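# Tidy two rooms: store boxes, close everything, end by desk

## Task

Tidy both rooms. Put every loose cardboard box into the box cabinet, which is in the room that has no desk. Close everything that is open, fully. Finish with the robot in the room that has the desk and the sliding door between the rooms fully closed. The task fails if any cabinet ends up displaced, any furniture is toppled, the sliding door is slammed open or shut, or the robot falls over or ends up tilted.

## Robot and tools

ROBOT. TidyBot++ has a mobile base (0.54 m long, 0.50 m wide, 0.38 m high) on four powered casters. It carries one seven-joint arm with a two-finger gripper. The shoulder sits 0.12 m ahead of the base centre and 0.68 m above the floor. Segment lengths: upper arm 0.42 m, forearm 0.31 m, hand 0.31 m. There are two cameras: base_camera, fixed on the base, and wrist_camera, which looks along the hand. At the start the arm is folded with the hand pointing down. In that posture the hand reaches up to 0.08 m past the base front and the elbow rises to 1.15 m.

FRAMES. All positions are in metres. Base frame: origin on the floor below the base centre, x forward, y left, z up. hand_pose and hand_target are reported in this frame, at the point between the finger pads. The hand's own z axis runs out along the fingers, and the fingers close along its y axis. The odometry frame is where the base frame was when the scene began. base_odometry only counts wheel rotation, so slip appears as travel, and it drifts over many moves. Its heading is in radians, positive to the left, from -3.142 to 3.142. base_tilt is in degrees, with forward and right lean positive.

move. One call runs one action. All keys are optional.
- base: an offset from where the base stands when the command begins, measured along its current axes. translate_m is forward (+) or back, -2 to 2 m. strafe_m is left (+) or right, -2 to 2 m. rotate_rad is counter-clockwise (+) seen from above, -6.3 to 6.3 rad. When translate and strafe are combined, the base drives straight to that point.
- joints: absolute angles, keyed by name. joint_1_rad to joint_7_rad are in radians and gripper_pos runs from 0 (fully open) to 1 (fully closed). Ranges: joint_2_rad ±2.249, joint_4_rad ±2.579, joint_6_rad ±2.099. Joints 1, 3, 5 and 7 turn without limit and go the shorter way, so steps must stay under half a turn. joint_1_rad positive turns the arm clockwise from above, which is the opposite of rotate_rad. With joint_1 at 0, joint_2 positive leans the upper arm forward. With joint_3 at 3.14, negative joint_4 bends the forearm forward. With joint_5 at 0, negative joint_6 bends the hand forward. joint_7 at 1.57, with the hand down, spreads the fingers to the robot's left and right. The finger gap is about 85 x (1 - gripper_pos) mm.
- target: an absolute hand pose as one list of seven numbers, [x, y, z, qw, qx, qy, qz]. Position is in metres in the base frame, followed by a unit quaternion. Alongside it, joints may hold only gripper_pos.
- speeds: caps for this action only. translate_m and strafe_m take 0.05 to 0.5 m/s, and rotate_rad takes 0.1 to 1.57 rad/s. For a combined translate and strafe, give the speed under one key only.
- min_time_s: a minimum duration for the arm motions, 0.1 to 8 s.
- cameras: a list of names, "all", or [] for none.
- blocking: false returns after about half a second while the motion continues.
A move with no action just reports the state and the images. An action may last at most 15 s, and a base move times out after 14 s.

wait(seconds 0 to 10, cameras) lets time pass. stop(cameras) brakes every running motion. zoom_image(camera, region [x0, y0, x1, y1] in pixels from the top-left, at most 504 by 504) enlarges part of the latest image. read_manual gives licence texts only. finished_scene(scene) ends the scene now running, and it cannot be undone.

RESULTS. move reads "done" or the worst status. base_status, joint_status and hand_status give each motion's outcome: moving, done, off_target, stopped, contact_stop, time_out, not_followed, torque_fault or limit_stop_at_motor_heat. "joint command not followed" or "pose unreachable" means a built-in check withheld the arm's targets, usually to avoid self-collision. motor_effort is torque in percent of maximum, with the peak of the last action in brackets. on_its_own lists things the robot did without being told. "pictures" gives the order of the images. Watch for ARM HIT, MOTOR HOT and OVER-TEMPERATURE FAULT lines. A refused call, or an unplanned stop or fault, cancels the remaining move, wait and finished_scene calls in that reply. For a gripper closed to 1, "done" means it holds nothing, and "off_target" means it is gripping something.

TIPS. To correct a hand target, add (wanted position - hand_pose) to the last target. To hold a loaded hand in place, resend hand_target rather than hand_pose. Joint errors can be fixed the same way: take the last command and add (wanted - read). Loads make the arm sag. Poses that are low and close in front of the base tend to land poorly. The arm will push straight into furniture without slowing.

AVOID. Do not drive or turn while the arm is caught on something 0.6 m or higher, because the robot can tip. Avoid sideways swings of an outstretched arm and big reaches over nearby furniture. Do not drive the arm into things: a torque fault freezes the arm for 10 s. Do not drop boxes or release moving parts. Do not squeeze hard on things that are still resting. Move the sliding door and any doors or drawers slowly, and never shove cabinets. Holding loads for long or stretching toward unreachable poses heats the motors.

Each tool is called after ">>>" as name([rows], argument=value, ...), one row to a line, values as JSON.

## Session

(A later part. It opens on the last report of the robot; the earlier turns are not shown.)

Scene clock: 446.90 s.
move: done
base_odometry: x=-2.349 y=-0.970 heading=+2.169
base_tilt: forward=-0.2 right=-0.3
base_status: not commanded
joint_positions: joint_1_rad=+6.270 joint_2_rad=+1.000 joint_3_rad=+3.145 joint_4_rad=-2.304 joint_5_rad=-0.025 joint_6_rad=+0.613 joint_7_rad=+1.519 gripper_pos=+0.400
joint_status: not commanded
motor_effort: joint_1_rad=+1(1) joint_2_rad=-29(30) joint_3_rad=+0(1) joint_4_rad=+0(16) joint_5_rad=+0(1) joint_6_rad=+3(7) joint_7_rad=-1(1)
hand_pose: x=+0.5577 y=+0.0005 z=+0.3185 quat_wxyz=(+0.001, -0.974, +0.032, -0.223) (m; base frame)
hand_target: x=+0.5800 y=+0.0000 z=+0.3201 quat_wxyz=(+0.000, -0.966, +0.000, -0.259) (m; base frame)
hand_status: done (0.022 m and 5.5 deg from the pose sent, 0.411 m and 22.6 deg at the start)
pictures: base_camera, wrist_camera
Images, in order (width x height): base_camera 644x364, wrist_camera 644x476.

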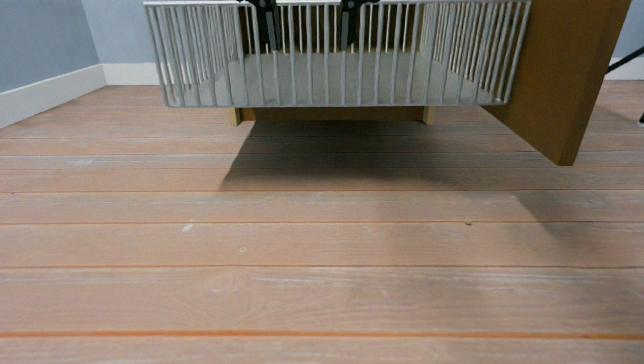

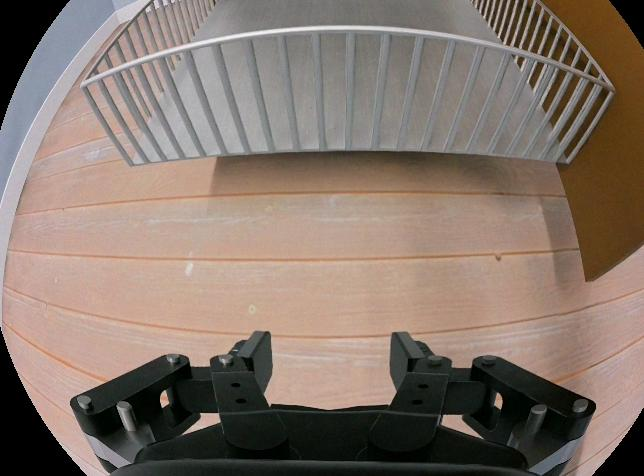

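>>> move(target=[0.585, 0.0, 0.298, 0.0, 0.9659, 0.0, 0.2588], base={"translate_m": 0.12}, speeds={"translate_m": 0.15}, min_time_s=1)

Scene clock: 449.30 s.
move: done
base_odometry: x=-2.416 y=-0.871 heading=+2.170
base_tilt: forward=-0.2 right=-0.2
base_status: done
joint_positions: joint_1_rad=+6.270 joint_2_rad=+1.061 joint_3_rad=+3.146 joint_4_rad=-2.256 joint_5_rad=-0.025 joint_6_rad=+0.644 joint_7_rad=+1.519 gripper_pos=+0.400
joint_status: not commanded
motor_effort: joint_1_rad=+1(2) joint_2_rad=-29(30) joint_3_rad=+0(1) joint_4_rad=+0(2) joint_5_rad=+0(1) joint_6_rad=+3(4) joint_7_rad=+0(1)
hand_pose: x=+0.5717 y=+0.0002 z=+0.2997 quat_wxyz=(+0.001, -0.972, +0.031, -0.232) (m; base frame)
hand_target: x=+0.5850 y=+0.0000 z=+0.2980 quat_wxyz=(+0.000, -0.966, +0.000, -0.259) (m; base frame)
hand_status: done (0.013 m and 4.8 deg from the pose sent, 0.034 m and 5.5 deg at the start)
pictures: base_camera, wrist_camera
Images, in order (width x height): base_camera 644x364, wrist_camera 644x476.

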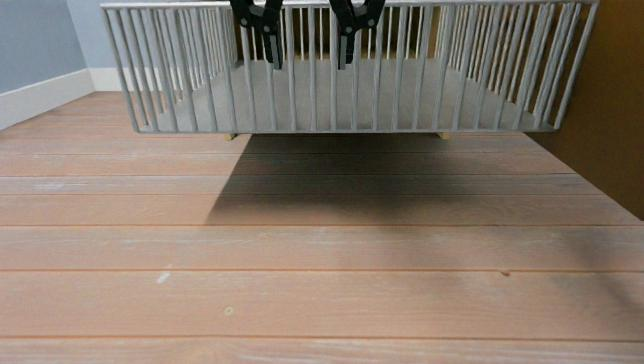

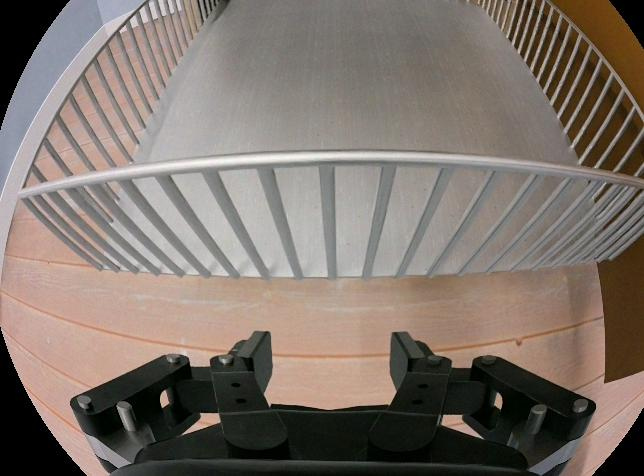

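>>> move(base={"translate_m": 0.35}, speeds={"translate_m": 0.12})

Scene clock: 453.43 s.
move: done
base_odometry: x=-2.614 y=-0.582 heading=+2.171
base_tilt: forward=-0.2 right=-0.3
base_status: done
joint_positions: joint_1_rad=+6.272 joint_2_rad=+1.072 joint_3_rad=+3.152 joint_4_rad=-2.257 joint_5_rad=-0.023 joint_6_rad=+0.647 joint_7_rad=+1.519 gripper_pos=+0.400
joint_status: not commanded
motor_effort: joint_1_rad=-1(2) joint_2_rad=-30(32) joint_3_rad=-2(2) joint_4_rad=+0(6) joint_5_rad=+2(2) joint_6_rad=+3(8) joint_7_rad=+0(1)
hand_pose: x=+0.5678 y=-0.0035 z=+0.2951 quat_wxyz=(-0.002, -0.973, +0.032, -0.228) (m; base frame)
hand_target: x=+0.5850 y=+0.0000 z=+0.2980 quat_wxyz=(+0.000, -0.966, +0.000, -0.259) (m; base frame)
hand_status: not commanded
pictures: base_camera, wrist_camera
Images, in order (width x height): base_camera 644x364, wrist_camera 644x476.

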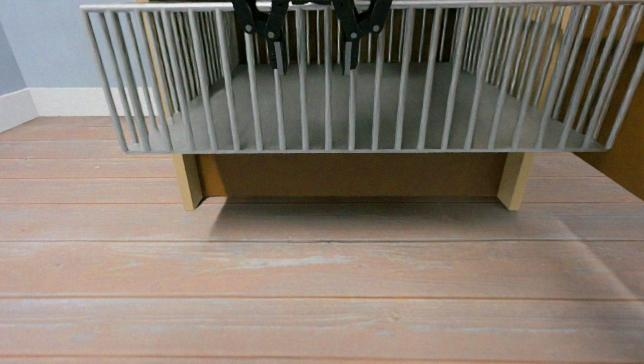

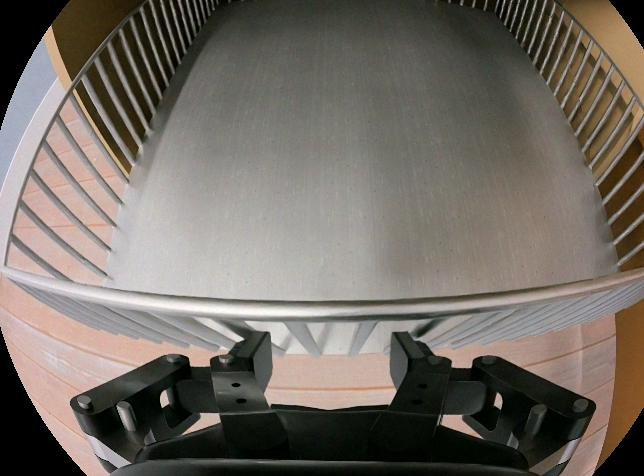

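>>> move(base={"translate_m": 0.11}, speeds={"translate_m": 0.1})

Scene clock: 455.97 s.
move: done
base_odometry: x=-2.676 y=-0.491 heading=+2.173
base_tilt: forward=-0.2 right=-0.2
base_status: done
joint_positions: joint_1_rad=+6.277 joint_2_rad=+1.073 joint_3_rad=+3.158 joint_4_rad=-2.261 joint_5_rad=-0.023 joint_6_rad=+0.647 joint_7_rad=+1.519 gripper_pos=+0.400
joint_status: not commanded
motor_effort: joint_1_rad=-2(2) joint_2_rad=-30(32) joint_3_rad=-3(3) joint_4_rad=+0(4) joint_5_rad=+2(3) joint_6_rad=+5(7) joint_7_rad=-1(1)
hand_pose: x=+0.5651 y=-0.0093 z=+0.2943 quat_wxyz=(-0.006, -0.974, +0.035, -0.225) (m; base frame)
hand_target: x=+0.5850 y=+0.0000 z=+0.2980 quat_wxyz=(+0.000, -0.966, +0.000, -0.259) (m; base frame)
hand_status: not commanded
pictures: base_camera, wrist_camera
Images, in order (width x height): base_camera 644x364, wrist_camera 644x476.

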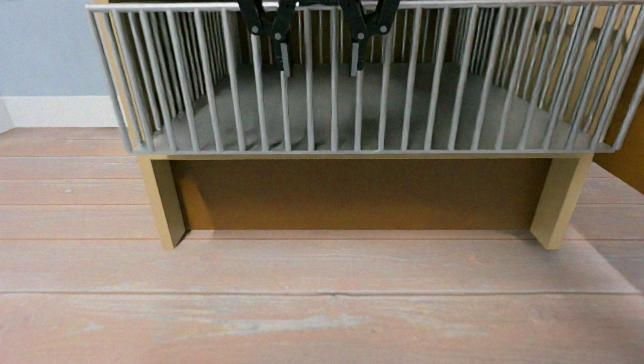

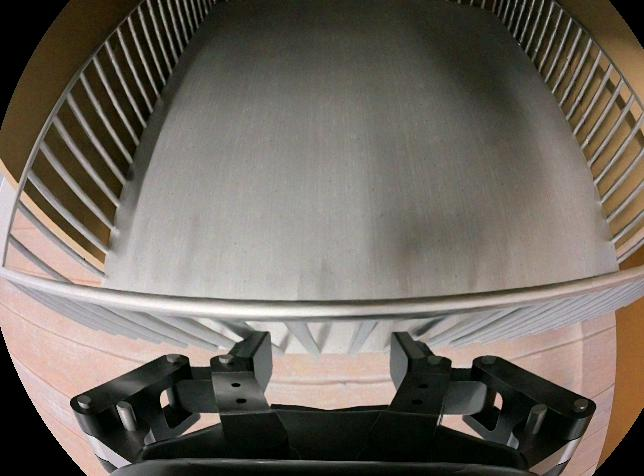

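>>> move(base={"translate_m": 0.035}, speeds={"translate_m": 0.06})

Scene clock: 457.67 s.
move: done
base_odometry: x=-2.696 y=-0.462 heading=+2.174
base_tilt: forward=-0.2 right=-0.2
base_status: done
joint_positions: joint_1_rad=+6.279 joint_2_rad=+1.074 joint_3_rad=+3.160 joint_4_rad=-2.264 joint_5_rad=-0.023 joint_6_rad=+0.647 joint_7_rad=+1.519 gripper_pos=+0.400
joint_status: not commanded
motor_effort: joint_1_rad=-2(3) joint_2_rad=-30(31) joint_3_rad=-3(4) joint_4_rad=+0(4) joint_5_rad=+2(3) joint_6_rad=+4(6) joint_7_rad=+0(1)
hand_pose: x=+0.5631 y=-0.0116 z=+0.2937 quat_wxyz=(-0.007, -0.974, +0.036, -0.224) (m; base frame)
hand_target: x=+0.5850 y=+0.0000 z=+0.2980 quat_wxyz=(+0.000, -0.966, +0.000, -0.259) (m; base frame)
hand_status: not commanded
pictures: base_camera, wrist_camera
Images, in order (width x height): base_camera 644x364, wrist_camera 644x476.

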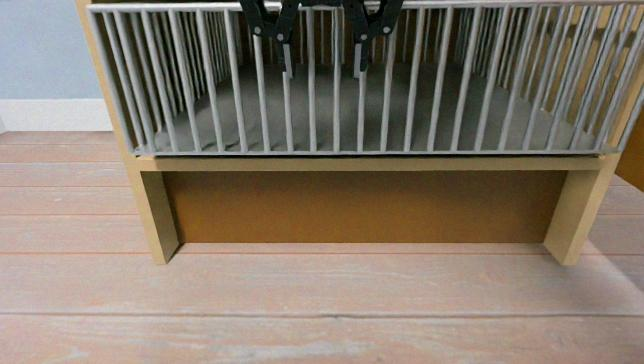

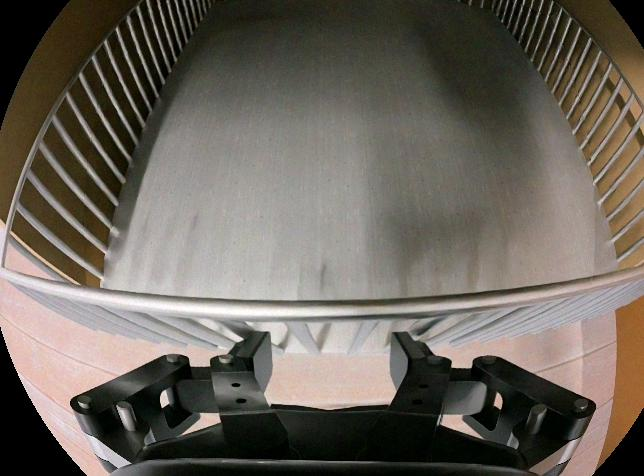

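>>> move(base={"translate_m": 0.02}, speeds={"translate_m": 0.05})

Scene clock: 459.43 s.
move: done
base_odometry: x=-2.708 y=-0.446 heading=+2.175
base_tilt: forward=-0.2 right=-0.2
base_status: done
joint_positions: joint_1_rad=+6.281 joint_2_rad=+1.075 joint_3_rad=+3.162 joint_4_rad=-2.265 joint_5_rad=-0.023 joint_6_rad=+0.648 joint_7_rad=+1.519 gripper_pos=+0.400
joint_status: not commanded
motor_effort: joint_1_rad=-2(3) joint_2_rad=-30(32) joint_3_rad=-3(4) joint_4_rad=+1(4) joint_5_rad=+3(3) joint_6_rad=+5(7) joint_7_rad=+0(1)
hand_pose: x=+0.5622 y=-0.0131 z=+0.2935 quat_wxyz=(-0.008, -0.974, +0.037, -0.223) (m; base frame)
hand_target: x=+0.5850 y=+0.0000 z=+0.2980 quat_wxyz=(+0.000, -0.966, +0.000, -0.259) (m; base frame)
hand_status: not commanded
pictures: base_camera, wrist_camera
Images, in order (width x height): base_camera 644x364, wrist_camera 644x476.

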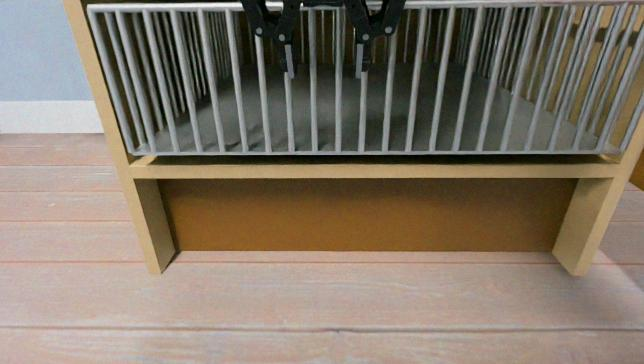

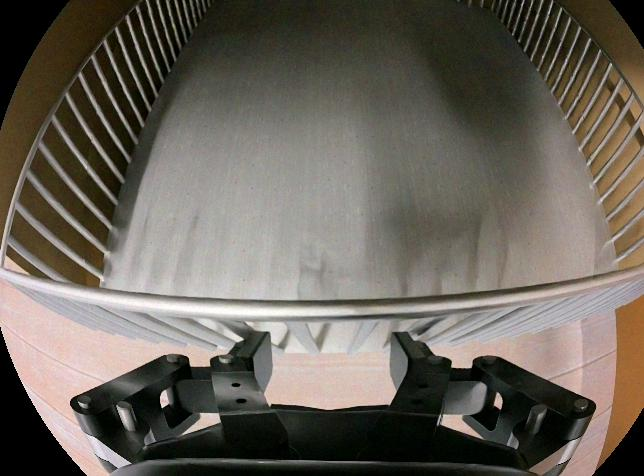

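>>> move(base={"translate_m": 0.02}, speeds={"translate_m": 0.05})

Scene clock: 461.23 s.
move: done
base_odometry: x=-2.719 y=-0.430 heading=+2.176
base_tilt: forward=-0.2 right=-0.2
base_status: done
joint_positions: joint_1_rad=+6.282 joint_2_rad=+1.061 joint_3_rad=+3.164 joint_4_rad=-2.264 joint_5_rad=-0.023 joint_6_rad=+0.649 joint_7_rad=+1.519 gripper_pos=+0.400
joint_status: not commanded
motor_effort: joint_1_rad=-2(4) joint_2_rad=-24(32) joint_3_rad=-3(5) joint_4_rad=+1(4) joint_5_rad=+2(3) joint_6_rad=+5(7) joint_7_rad=+0(1)
hand_pose: x=+0.5688 y=-0.0150 z=+0.2998 quat_wxyz=(-0.009, -0.972, +0.038, -0.231) (m; base frame)
hand_target: x=+0.5850 y=+0.0000 z=+0.2980 quat_wxyz=(+0.000, -0.966, +0.000, -0.259) (m; base frame)
hand_status: not commanded
pictures: base_camera, wrist_camera
Images, in order (width x height): base_camera 644x364, wrist_camera 644x476.

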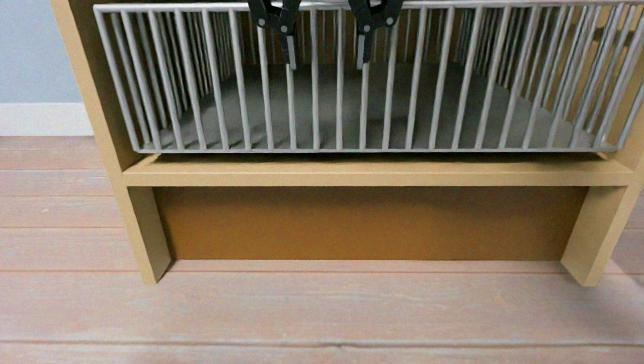

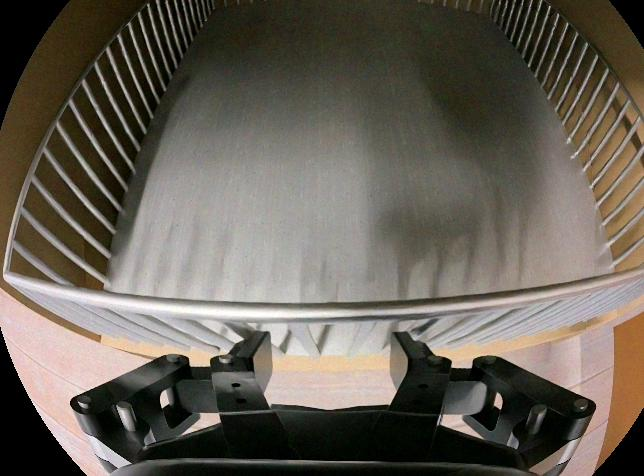

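>>> move(base={"translate_m": -0.22}, speeds={"translate_m": 0.2}, cameras=[])

>>> move(target=[0.75, 0.0, 0.30, 0.0, 0.9659, 0.0, 0.2588], min_time_s=2)

Scene clock: 467.23 s.
move: done
base_odometry: x=-2.593 y=-0.611 heading=+2.177
base_tilt: forward=-0.2 right=-0.2
base_status: done
joint_positions: joint_1_rad=+6.281 joint_2_rad=+1.072 joint_3_rad=+3.155 joint_4_rad=-2.252 joint_5_rad=-0.017 joint_6_rad=+0.656 joint_7_rad=+1.519 gripper_pos=+0.400
joint_status: not commanded
motor_effort: joint_1_rad=+1(3) joint_2_rad=-30(32) joint_3_rad=+0(4) joint_4_rad=-1(2) joint_5_rad=+0(3) joint_6_rad=+4(4) joint_7_rad=+0(1)
hand_pose: x=+0.5733 y=-0.0087 z=+0.2967 quat_wxyz=(-0.004, -0.971, +0.034, -0.235) (m; base frame)
hand_target: x=+0.5850 y=+0.0000 z=+0.2980 quat_wxyz=(+0.000, -0.966, +0.000, -0.259) (m; base frame)
hand_status: not commanded
pictures: none
No camera images: "cameras" was empty.

Scene clock: 469.83 s.
move: done
base_odometry: x=-2.593 y=-0.611 heading=+2.177
base_tilt: forward=-0.2 right=-0.2
base_status: not commanded
joint_positions: joint_1_rad=+6.281 joint_2_rad=+1.076 joint_3_rad=+3.155 joint_4_rad=-1.729 joint_5_rad=-0.017 joint_6_rad=+0.291 joint_7_rad=+1.519 gripper_pos=+0.400
joint_status: not commanded
motor_effort: joint_1_rad=+0(1) joint_2_rad=-38(38) joint_3_rad=+0(1) joint_4_rad=+8(8) joint_5_rad=+0(1) joint_6_rad=+5(5) joint_7_rad=+0(1)
hand_pose: x=+0.7759 y=-0.0074 z=+0.3326 quat_wxyz=(+0.002, -0.951, +0.034, -0.309) (m; base frame)
hand_target: x=+0.7500 y=+0.0000 z=+0.3000 quat_wxyz=(+0.000, -0.966, +0.000, -0.259) (m; base frame)
hand_status: done (0.042 m and 7.1 deg from the pose sent, 0.177 m and 4.8 deg at the start)
pictures: base_camera, wrist_camera
Images, in order (width x height): base_camera 644x364, wrist_camera 644x476.

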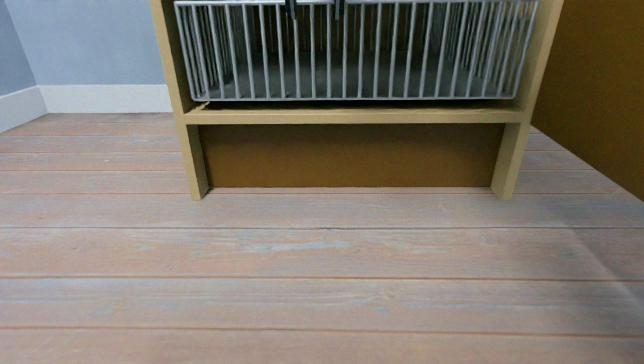

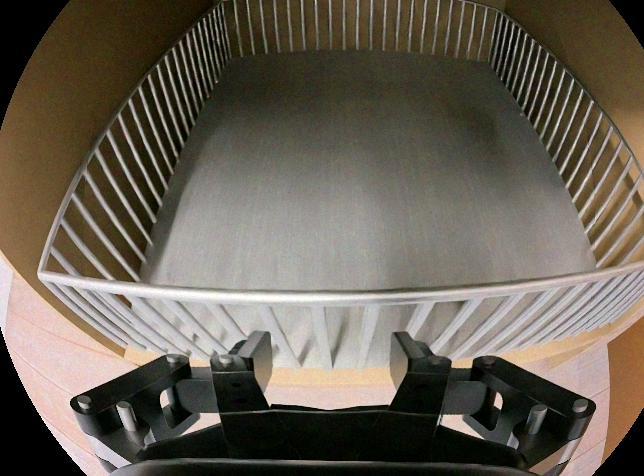

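>>> move(target=[0.73, 0.0, 0.265, 0.0, 0.9744, 0.0, 0.225], min_time_s=1.5, cameras=[])

>>> move(base={"translate_m": 0.05}, speeds={"translate_m": 0.06})

Scene clock: 472.90 s.
move: done
base_odometry: x=-2.593 y=-0.611 heading=+2.177
base_tilt: forward=-0.2 right=-0.2
base_status: not commanded
joint_positions: joint_1_rad=+6.281 joint_2_rad=+1.133 joint_3_rad=+3.155 joint_4_rad=-1.712 joint_5_rad=-0.017 joint_6_rad=+0.255 joint_7_rad=+1.519 gripper_pos=+0.400
joint_status: not commanded
motor_effort: joint_1_rad=+1(1) joint_2_rad=-38(39) joint_3_rad=+0(1) joint_4_rad=+7(8) joint_5_rad=+0(1) joint_6_rad=+4(5) joint_7_rad=-1(1)
hand_pose: x=+0.7551 y=-0.0072 z=+0.2944 quat_wxyz=(+0.001, -0.962, +0.034, -0.272) (m; base frame)
hand_target: x=+0.7300 y=+0.0000 z=+0.2650 quat_wxyz=(+0.000, -0.974, +0.000, -0.225) (m; base frame)
hand_status: done (0.039 m and 6.8 deg from the pose sent, 0.082 m and 10.7 deg at the start)
pictures: none
No camera images: "cameras" was empty.

Scene clock: 474.27 s.
move: done
base_odometry: x=-2.622 y=-0.570 heading=+2.176
base_tilt: forward=-0.2 right=-0.2
base_status: done
joint_positions: joint_1_rad=+6.281 joint_2_rad=+1.148 joint_3_rad=+3.151 joint_4_rad=-1.720 joint_5_rad=-0.017 joint_6_rad=+0.224 joint_7_rad=+1.519 gripper_pos=+0.400
joint_status: not commanded
motor_effort: joint_1_rad=+1(2) joint_2_rad=-39(42) joint_3_rad=+0(1) joint_4_rad=+10(12) joint_5_rad=+0(1) joint_6_rad=+7(9) joint_7_rad=+0(1)
hand_pose: x=+0.7363 y=-0.0049 z=+0.2782 quat_wxyz=(+0.002, -0.969, +0.034, -0.246) (m; base frame)
hand_target: x=+0.7300 y=+0.0000 z=+0.2650 quat_wxyz=(+0.000, -0.974, +0.000, -0.225) (m; base frame)
hand_status: not commanded
pictures: base_camera, wrist_camera
Images, in order (width x height): base_camera 644x364, wrist_camera 644x476.

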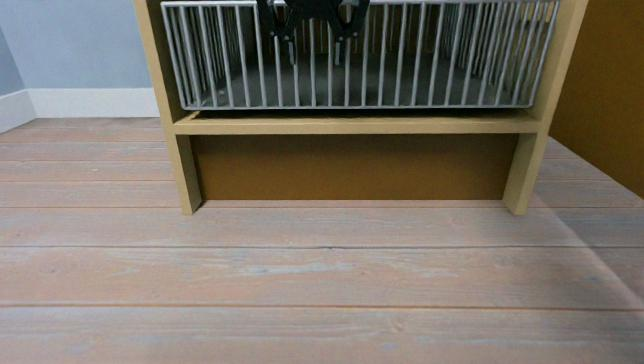

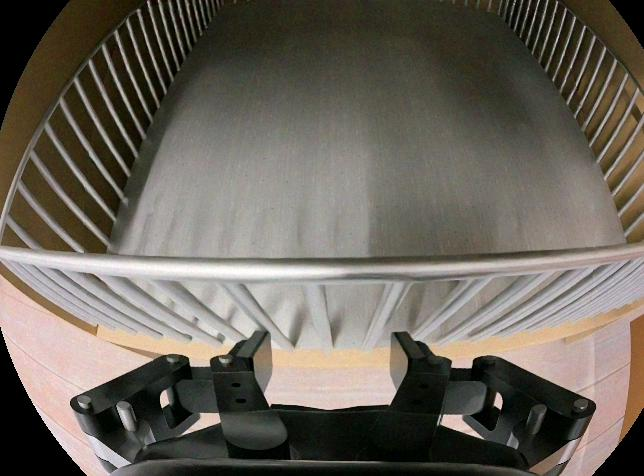

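>>> move(base={"translate_m": 0.03}, speeds={"translate_m": 0.05})

Scene clock: 476.13 s.
move: done
base_odometry: x=-2.639 y=-0.545 heading=+2.175
base_tilt: forward=-0.2 right=-0.2
base_status: done
joint_positions: joint_1_rad=+6.282 joint_2_rad=+1.159 joint_3_rad=+3.144 joint_4_rad=-1.748 joint_5_rad=-0.017 joint_6_rad=+0.202 joint_7_rad=+1.519 gripper_pos=+0.400
joint_status: not commanded
motor_effort: joint_1_rad=+0(4) joint_2_rad=-41(43) joint_3_rad=+0(3) joint_4_rad=+12(16) joint_5_rad=+1(1) joint_6_rad=+9(13) joint_7_rad=+0(1)
hand_pose: x=+0.7096 y=-0.0004 z=+0.2626 quat_wxyz=(+0.005, -0.976, +0.034, -0.217) (m; base frame)
hand_target: x=+0.7300 y=+0.0000 z=+0.2650 quat_wxyz=(+0.000, -0.974, +0.000, -0.225) (m; base frame)
hand_status: not commanded
pictures: base_camera, wrist_camera
Images, in order (width x height): base_camera 644x364, wrist_camera 644x476.

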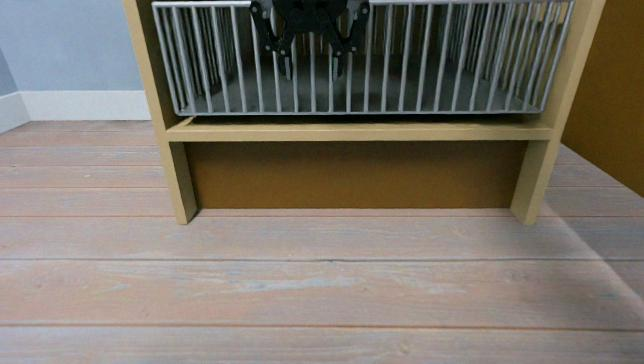

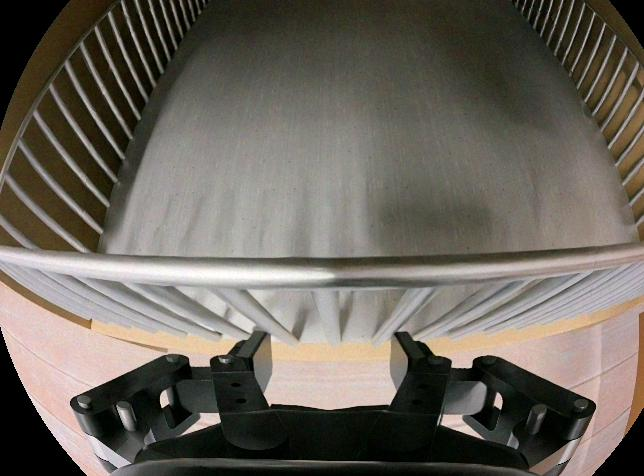

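>>> move(base={"translate_m": -0.78}, speeds={"translate_m": 0.4}, cameras=["base_camera"])

>>> move(base={"strafe_m": -0.55}, joints={"gripper_pos": 1.0}, cameras=["base_camera"])

>>> move(target=[0.72, 0.0, 0.45, 0.0, 0.866, 0.0, 0.5], min_time_s=2)

Scene clock: 487.93 s.
move: done
base_odometry: x=-2.196 y=-1.187 heading=+2.176
base_tilt: forward=-0.2 right=-0.2
base_status: done
joint_positions: joint_1_rad=+6.282 joint_2_rad=+1.159 joint_3_rad=+3.144 joint_4_rad=-1.694 joint_5_rad=-0.017 joint_6_rad=+0.202 joint_7_rad=+1.519 gripper_pos=+0.400
joint_status: not commanded
motor_effort: joint_1_rad=+1(2) joint_2_rad=-38(41) joint_3_rad=+0(2) joint_4_rad=+7(11) joint_5_rad=+0(1) joint_6_rad=+4(9) joint_7_rad=+1(1)
hand_pose: x=+0.7410 y=-0.0003 z=+0.2743 quat_wxyz=(+0.006, -0.969, +0.034, -0.243) (m; base frame)
hand_target: x=+0.7300 y=+0.0000 z=+0.2650 quat_wxyz=(+0.000, -0.974, +0.000, -0.225) (m; base frame)
hand_status: not commanded
pictures: base_camera
Images, in order (width x height): base_camera 644x364.

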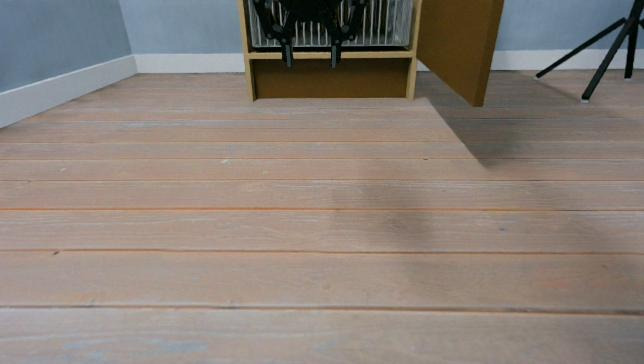

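Scene clock: 490.33 s.
move: done
base_odometry: x=-1.743 y=-0.874 heading=+2.176
base_tilt: forward=-0.2 right=-0.2
base_status: done
joint_positions: joint_1_rad=+6.293 joint_2_rad=+1.159 joint_3_rad=+3.146 joint_4_rad=-1.694 joint_5_rad=-0.017 joint_6_rad=+0.202 joint_7_rad=+1.519 gripper_pos=+0.999
joint_status: all done
motor_effort: joint_1_rad=+1(6) joint_2_rad=-37(39) joint_3_rad=+0(3) joint_4_rad=+6(7) joint_5_rad=+0(1) joint_6_rad=+3(4) joint_7_rad=+0(1)
hand_pose: x=+0.7409 y=-0.0086 z=+0.2742 quat_wxyz=(+0.003, -0.969, +0.039, -0.243) (m; base frame)
hand_target: x=+0.7300 y=+0.0000 z=+0.2650 quat_wxyz=(+0.000, -0.974, +0.000, -0.225) (m; base frame)
hand_status: not commanded
pictures: base_camera
Images, in order (width x height): base_camera 644x364.

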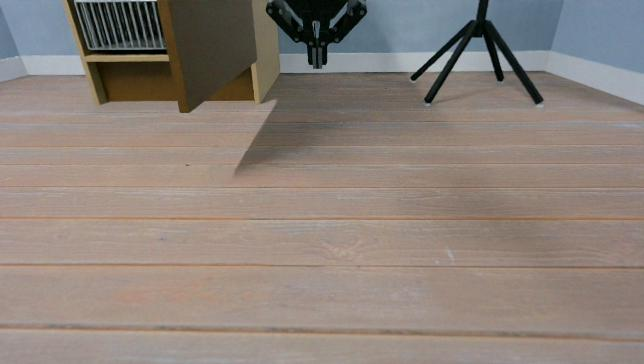

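Scene clock: 493.00 s.
move: done
base_odometry: x=-1.743 y=-0.874 heading=+2.176
base_tilt: forward=-0.2 right=-0.2
base_status: not commanded
joint_positions: joint_1_rad=+6.293 joint_2_rad=+1.012 joint_3_rad=+3.146 joint_4_rad=-2.210 joint_5_rad=-0.017 joint_6_rad=+1.006 joint_7_rad=+1.519 gripper_pos=+0.999
joint_status: not commanded
motor_effort: joint_1_rad=+1(1) joint_2_rad=-32(38) joint_3_rad=+0(1) joint_4_rad=+3(6) joint_5_rad=+0(1) joint_6_rad=+6(7) joint_7_rad=-1(1)
hand_pose: x=+0.6989 y=-0.0113 z=+0.4040 quat_wxyz=(+0.003, -0.894, +0.035, -0.446) (m; base frame)
hand_target: x=+0.7200 y=+0.0000 z=+0.4500 quat_wxyz=(+0.000, -0.866, +0.000, -0.500) (m; base frame)
hand_status: done (0.052 m and 8.1 deg from the pose sent, 0.177 m and 32.2 deg at the start)
pictures: base_camera, wrist_camera
Images, in order (width x height): base_camera 644x364, wrist_camera 644x476.

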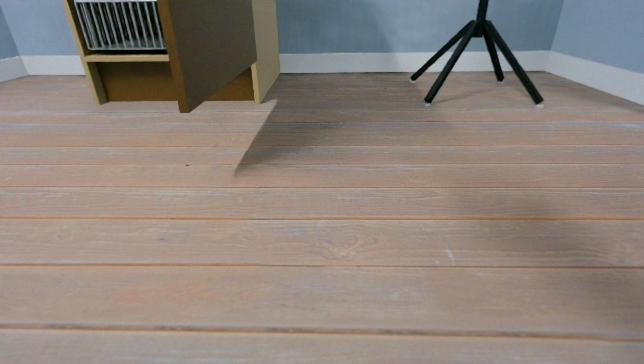

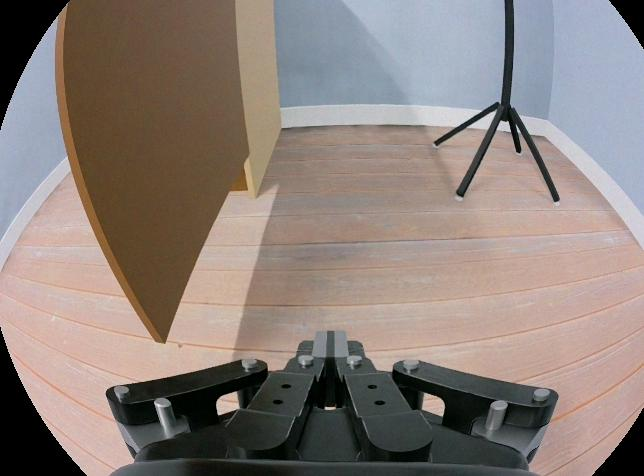

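>>> move(base={"translate_m": 0.33, "strafe_m": 0.25}, speeds={"translate_m": 0.2})

Scene clock: 498.03 s.
move: done
base_odometry: x=-2.136 y=-0.745 heading=+2.175
base_tilt: forward=-0.2 right=-0.2
base_status: done
joint_positions: joint_1_rad=+6.288 joint_2_rad=+1.011 joint_3_rad=+3.151 joint_4_rad=-2.215 joint_5_rad=-0.018 joint_6_rad=+1.011 joint_7_rad=+1.519 gripper_pos=+0.999
joint_status: not commanded
motor_effort: joint_1_rad=+1(3) joint_2_rad=-31(33) joint_3_rad=+0(4) joint_4_rad=+3(4) joint_5_rad=+0(3) joint_6_rad=+6(7) joint_7_rad=+0(1)
hand_pose: x=+0.6978 y=-0.0110 z=+0.4047 quat_wxyz=(+0.001, -0.894, +0.033, -0.447) (m; base frame)
hand_target: x=+0.7200 y=+0.0000 z=+0.4500 quat_wxyz=(+0.000, -0.866, +0.000, -0.500) (m; base frame)
hand_status: not commanded
pictures: base_camera, wrist_camera
Images, in order (width x height): base_camera 644x364, wrist_camera 644x476.

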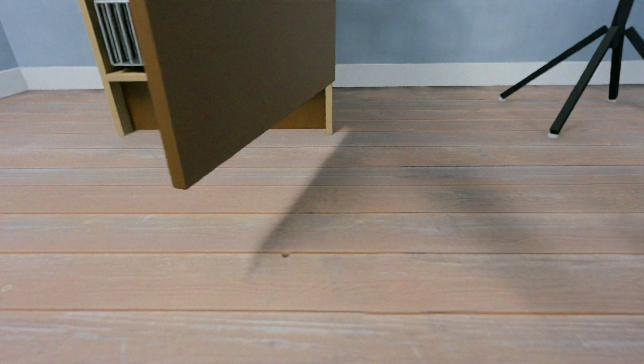

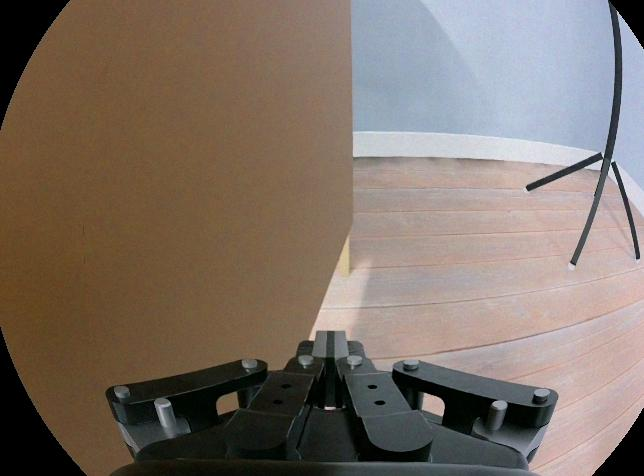

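>>> move(base={"translate_m": 0.13, "strafe_m": 0.25}, speeds={"translate_m": 0.12})

>>> move(base={"translate_m": 0.13, "strafe_m": 0.07}, speeds={"translate_m": 0.1})

Scene clock: 503.70 s.
move: done
base_odometry: x=-2.416 y=-0.780 heading=+2.175
base_tilt: forward=-0.2 right=-0.2
base_status: done
joint_positions: joint_1_rad=+6.281 joint_2_rad=+1.011 joint_3_rad=+3.152 joint_4_rad=-2.218 joint_5_rad=-0.018 joint_6_rad=+1.012 joint_7_rad=+1.519 gripper_pos=+0.999
joint_status: not commanded
motor_effort: joint_1_rad=+1(5) joint_2_rad=-32(33) joint_3_rad=+0(5) joint_4_rad=+3(6) joint_5_rad=+0(4) joint_6_rad=+6(7) joint_7_rad=+0(1)
hand_pose: x=+0.6966 y=-0.0073 z=+0.4045 quat_wxyz=(+0.003, -0.895, +0.030, -0.446) (m; base frame)
hand_target: x=+0.7200 y=+0.0000 z=+0.4500 quat_wxyz=(+0.000, -0.866, +0.000, -0.500) (m; base frame)
hand_status: not commanded
pictures: base_camera, wrist_camera
Images, in order (width x height): base_camera 644x364, wrist_camera 644x476.

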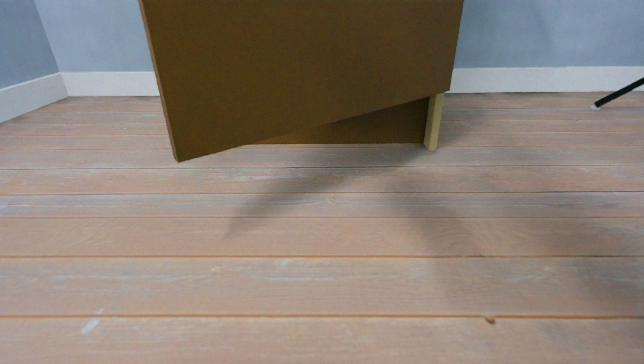

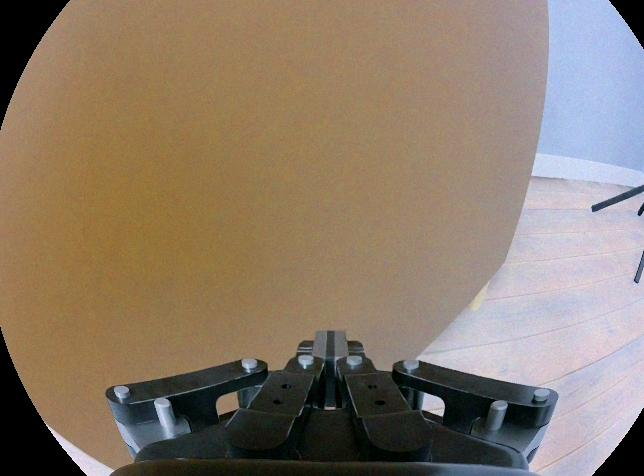

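Scene clock: 505.73 s.
move: done
base_odometry: x=-2.548 y=-0.713 heading=+2.175
base_tilt: forward=-0.2 right=-0.2
base_status: done
joint_positions: joint_1_rad=+6.281 joint_2_rad=+1.010 joint_3_rad=+3.152 joint_4_rad=-2.219 joint_5_rad=-0.018 joint_6_rad=+1.013 joint_7_rad=+1.519 gripper_pos=+0.999
joint_status: not commanded
motor_effort: joint_1_rad=+1(2) joint_2_rad=-32(34) joint_3_rad=+0(1) joint_4_rad=+3(4) joint_5_rad=+0(1) joint_6_rad=+6(7) joint_7_rad=+0(1)
hand_pose: x=+0.6963 y=-0.0075 z=+0.4048 quat_wxyz=(+0.002, -0.894, +0.030, -0.446) (m; base frame)
hand_target: x=+0.7200 y=+0.0000 z=+0.4500 quat_wxyz=(+0.000, -0.866, +0.000, -0.500) (m; base frame)
hand_status: not commanded
pictures: base_camera, wrist_camera
Images, in order (width x height): base_camera 644x364, wrist_camera 644x476.

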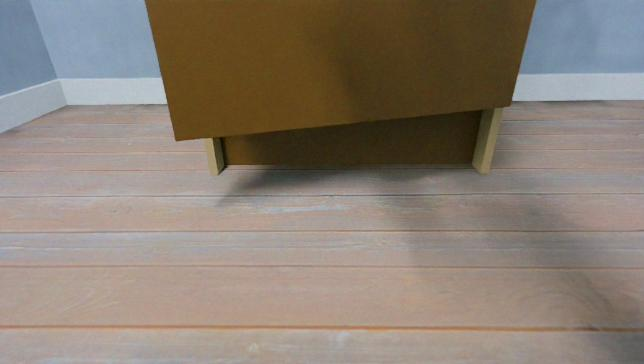

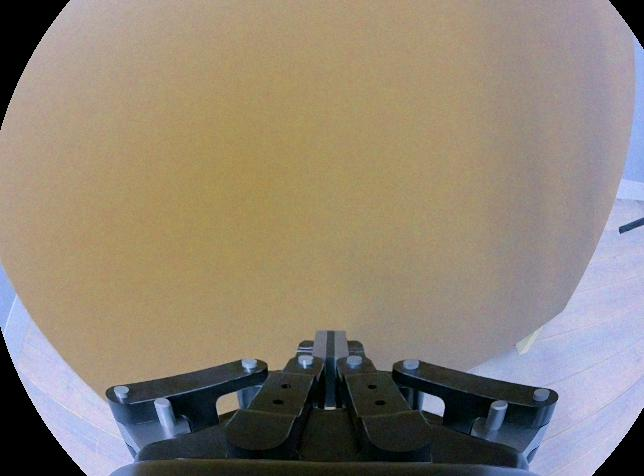

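>>> move(base={"translate_m": 0.1}, speeds={"translate_m": 0.08})

Scene clock: 507.97 s.
move: done
base_odometry: x=-2.605 y=-0.630 heading=+2.176
base_tilt: forward=-0.2 right=-0.2
base_status: done
joint_positions: joint_1_rad=+6.281 joint_2_rad=+1.010 joint_3_rad=+3.152 joint_4_rad=-2.220 joint_5_rad=-0.018 joint_6_rad=+1.013 joint_7_rad=+1.519 gripper_pos=+0.999
joint_status: not commanded
motor_effort: joint_1_rad=+1(2) joint_2_rad=-32(34) joint_3_rad=+0(1) joint_4_rad=+3(4) joint_5_rad=+0(1) joint_6_rad=+6(7) joint_7_rad=+0(1)
hand_pose: x=+0.6960 y=-0.0075 z=+0.4049 quat_wxyz=(+0.002, -0.894, +0.030, -0.446) (m; base frame)
hand_target: x=+0.7200 y=+0.0000 z=+0.4500 quat_wxyz=(+0.000, -0.866, +0.000, -0.500) (m; base frame)
hand_status: not commanded
pictures: base_camera, wrist_camera
Images, in order (width x height): base_camera 644x364, wrist_camera 644x476.

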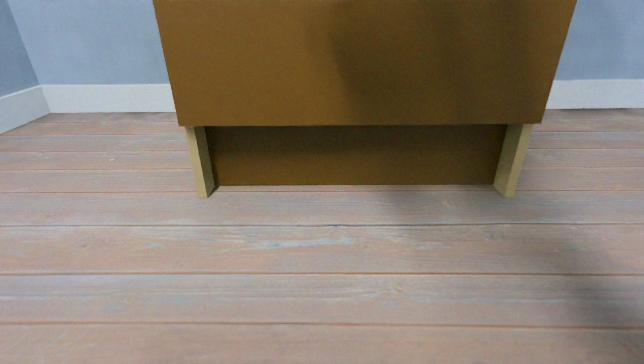

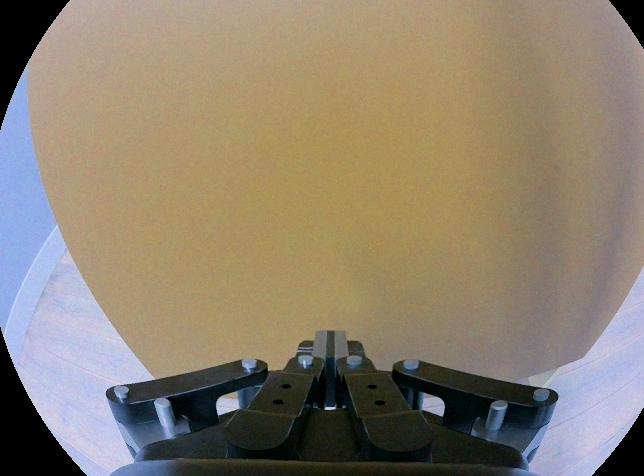

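>>> move(base={"translate_m": 0.035}, speeds={"translate_m": 0.05})

Scene clock: 509.67 s.
move: done
base_odometry: x=-2.625 y=-0.602 heading=+2.176
base_tilt: forward=-0.2 right=-0.3
base_status: done
joint_positions: joint_1_rad=+6.281 joint_2_rad=+1.010 joint_3_rad=+3.152 joint_4_rad=-2.220 joint_5_rad=-0.018 joint_6_rad=+1.013 joint_7_rad=+1.519 gripper_pos=+0.999
joint_status: not commanded
motor_effort: joint_1_rad=+1(3) joint_2_rad=-31(32) joint_3_rad=+0(1) joint_4_rad=+2(4) joint_5_rad=+1(1) joint_6_rad=+6(7) joint_7_rad=+0(1)
hand_pose: x=+0.6961 y=-0.0075 z=+0.4050 quat_wxyz=(+0.002, -0.894, +0.030, -0.446) (m; base frame)
hand_target: x=+0.7200 y=+0.0000 z=+0.4500 quat_wxyz=(+0.000, -0.866, +0.000, -0.500) (m; base frame)
hand_status: not commanded
pictures: base_camera, wrist_camera
Images, in order (width x height): base_camera 644x364, wrist_camera 644x476.

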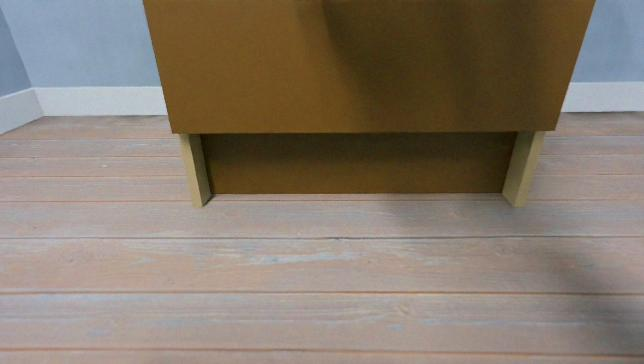

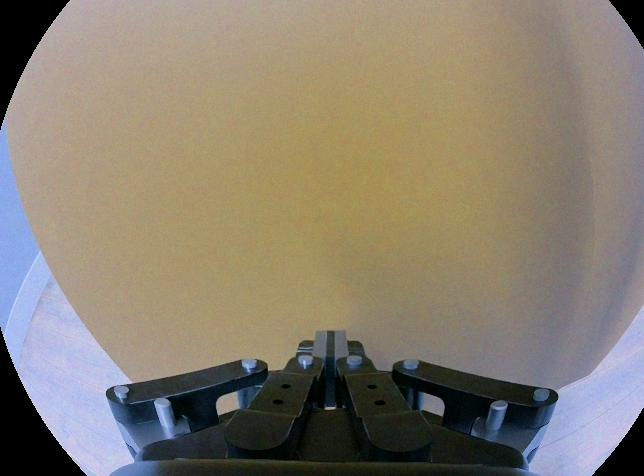

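>>> move(base={"translate_m": 0.04}, speeds={"translate_m": 0.05})

Scene clock: 511.80 s.
move: done
base_odometry: x=-2.648 y=-0.569 heading=+2.177
base_tilt: forward=-0.2 right=-0.2
base_status: done
joint_positions: joint_1_rad=+6.281 joint_2_rad=+1.010 joint_3_rad=+3.152 joint_4_rad=-2.237 joint_5_rad=-0.018 joint_6_rad=+1.013 joint_7_rad=+1.519 gripper_pos=+0.999
joint_status: not commanded
motor_effort: joint_1_rad=+1(3) joint_2_rad=-33(34) joint_3_rad=+0(1) joint_4_rad=+5(8) joint_5_rad=+0(1) joint_6_rad=+8(10) joint_7_rad=+0(1)
hand_pose: x=+0.6877 y=-0.0076 z=+0.4014 quat_wxyz=(+0.002, -0.898, +0.030, -0.439) (m; base frame)
hand_target: x=+0.7200 y=+0.0000 z=+0.4500 quat_wxyz=(+0.000, -0.866, +0.000, -0.500) (m; base frame)
hand_status: not commanded
pictures: base_camera, wrist_camera
Images, in order (width x height): base_camera 644x364, wrist_camera 644x476.

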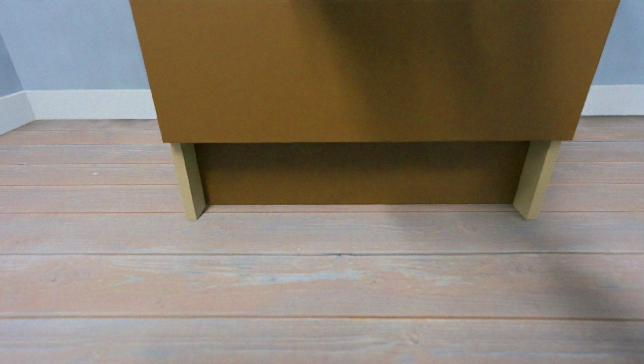

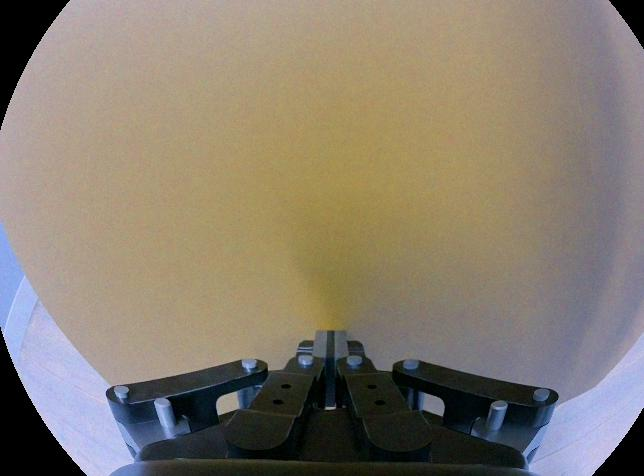

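>>> move(base={"translate_m": 0.03}, speeds={"translate_m": 0.05})

Scene clock: 514.43 s.
move: done
base_odometry: x=-2.665 y=-0.544 heading=+2.177
base_tilt: forward=-0.2 right=-0.3
base_status: done
joint_positions: joint_1_rad=+6.281 joint_2_rad=+1.010 joint_3_rad=+3.152 joint_4_rad=-2.294 joint_5_rad=-0.018 joint_6_rad=+1.013 joint_7_rad=+1.519 gripper_pos=+0.999
joint_status: not commanded
motor_effort: joint_1_rad=+2(2) joint_2_rad=-36(38) joint_3_rad=+1(1) joint_4_rad=+12(14) joint_5_rad=-1(2) joint_6_rad=+14(15) joint_7_rad=+0(1)
hand_pose: x=+0.6588 y=-0.0076 z=+0.3902 quat_wxyz=(+0.001, -0.910, +0.031, -0.413) (m; base frame)
hand_target: x=+0.7200 y=+0.0000 z=+0.4500 quat_wxyz=(+0.000, -0.866, +0.000, -0.500) (m; base frame)
hand_status: not commanded
pictures: base_camera, wrist_camera
Images, in order (width x height): base_camera 644x364, wrist_camera 644x476.

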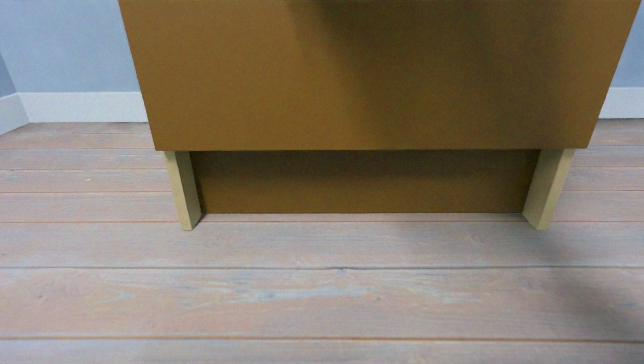

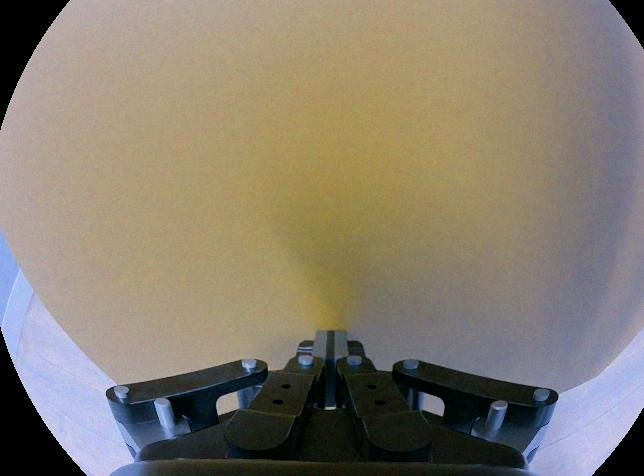

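>>> move(base={"translate_m": -0.6}, cameras=["base_camera"])

>>> move(joints={"joint_1_rad": 6.283, "joint_2_rad": -0.2, "joint_3_rad": 3.14, "joint_4_rad": -1.5, "joint_5_rad": 0.0, "joint_6_rad": -0.45, "joint_7_rad": 1.57, "gripper_pos": 0.0}, min_time_s=2.5, cameras=["wrist_camera"])

Scene clock: 519.57 s.
move: done
base_odometry: x=-2.323 y=-1.038 heading=+2.177
base_tilt: forward=-0.2 right=-0.3
base_status: done
joint_positions: joint_1_rad=+6.281 joint_2_rad=+0.997 joint_3_rad=+3.152 joint_4_rad=-2.225 joint_5_rad=-0.018 joint_6_rad=+1.039 joint_7_rad=+1.519 gripper_pos=+0.999
joint_status: not commanded
motor_effort: joint_1_rad=+1(5) joint_2_rad=-31(37) joint_3_rad=+0(2) joint_4_rad=+3(11) joint_5_rad=+0(2) joint_6_rad=+7(12) joint_7_rad=+0(1)
hand_pose: x=+0.7016 y=-0.0079 z=+0.4177 quat_wxyz=(+0.003, -0.887, +0.030, -0.461) (m; base frame)
hand_target: x=+0.7200 y=+0.0000 z=+0.4500 quat_wxyz=(+0.000, -0.866, +0.000, -0.500) (m; base frame)
hand_status: not commanded
pictures: base_camera
Images, in order (width x height): base_camera 644x364.

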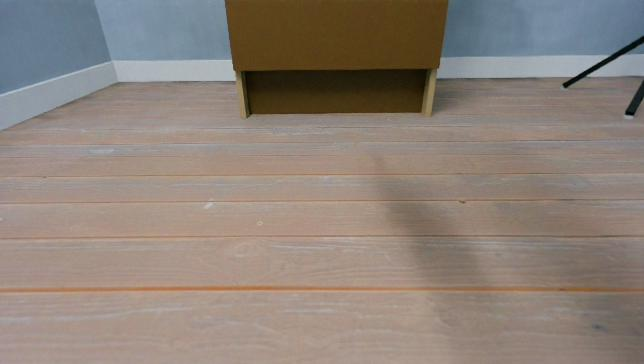

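Scene clock: 522.70 s.
move: done
base_odometry: x=-2.323 y=-1.038 heading=+2.177
base_tilt: forward=-0.2 right=-0.2
base_status: not commanded
joint_positions: joint_1_rad=+6.281 joint_2_rad=-0.190 joint_3_rad=+3.152 joint_4_rad=-1.523 joint_5_rad=-0.018 joint_6_rad=-0.357 joint_7_rad=+1.519 gripper_pos=+0.000
joint_status: all done
motor_effort: joint_1_rad=+1(2) joint_2_rad=-14(35) joint_3_rad=+1(1) joint_4_rad=+18(19) joint_5_rad=+0(1) joint_6_rad=+8(8) joint_7_rad=+0(2)
hand_pose: x=+0.6544 y=-0.0020 z=+1.1317 quat_wxyz=(+0.023, -0.748, +0.027, -0.663) (m; base frame)
hand_target: x=+0.6446 y=+0.0024 z=+1.1228 quat_wxyz=(+0.001, -0.768, +0.000, -0.641) (m; base frame)
hand_status: not commanded
pictures: wrist_camera
Images, in order (width x height): wrist_camera 644x476.

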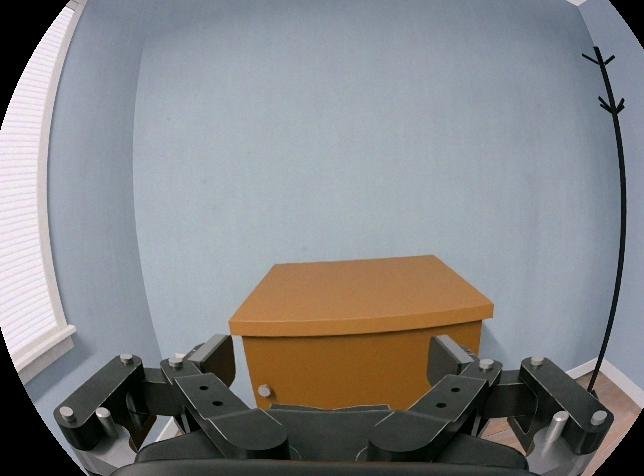

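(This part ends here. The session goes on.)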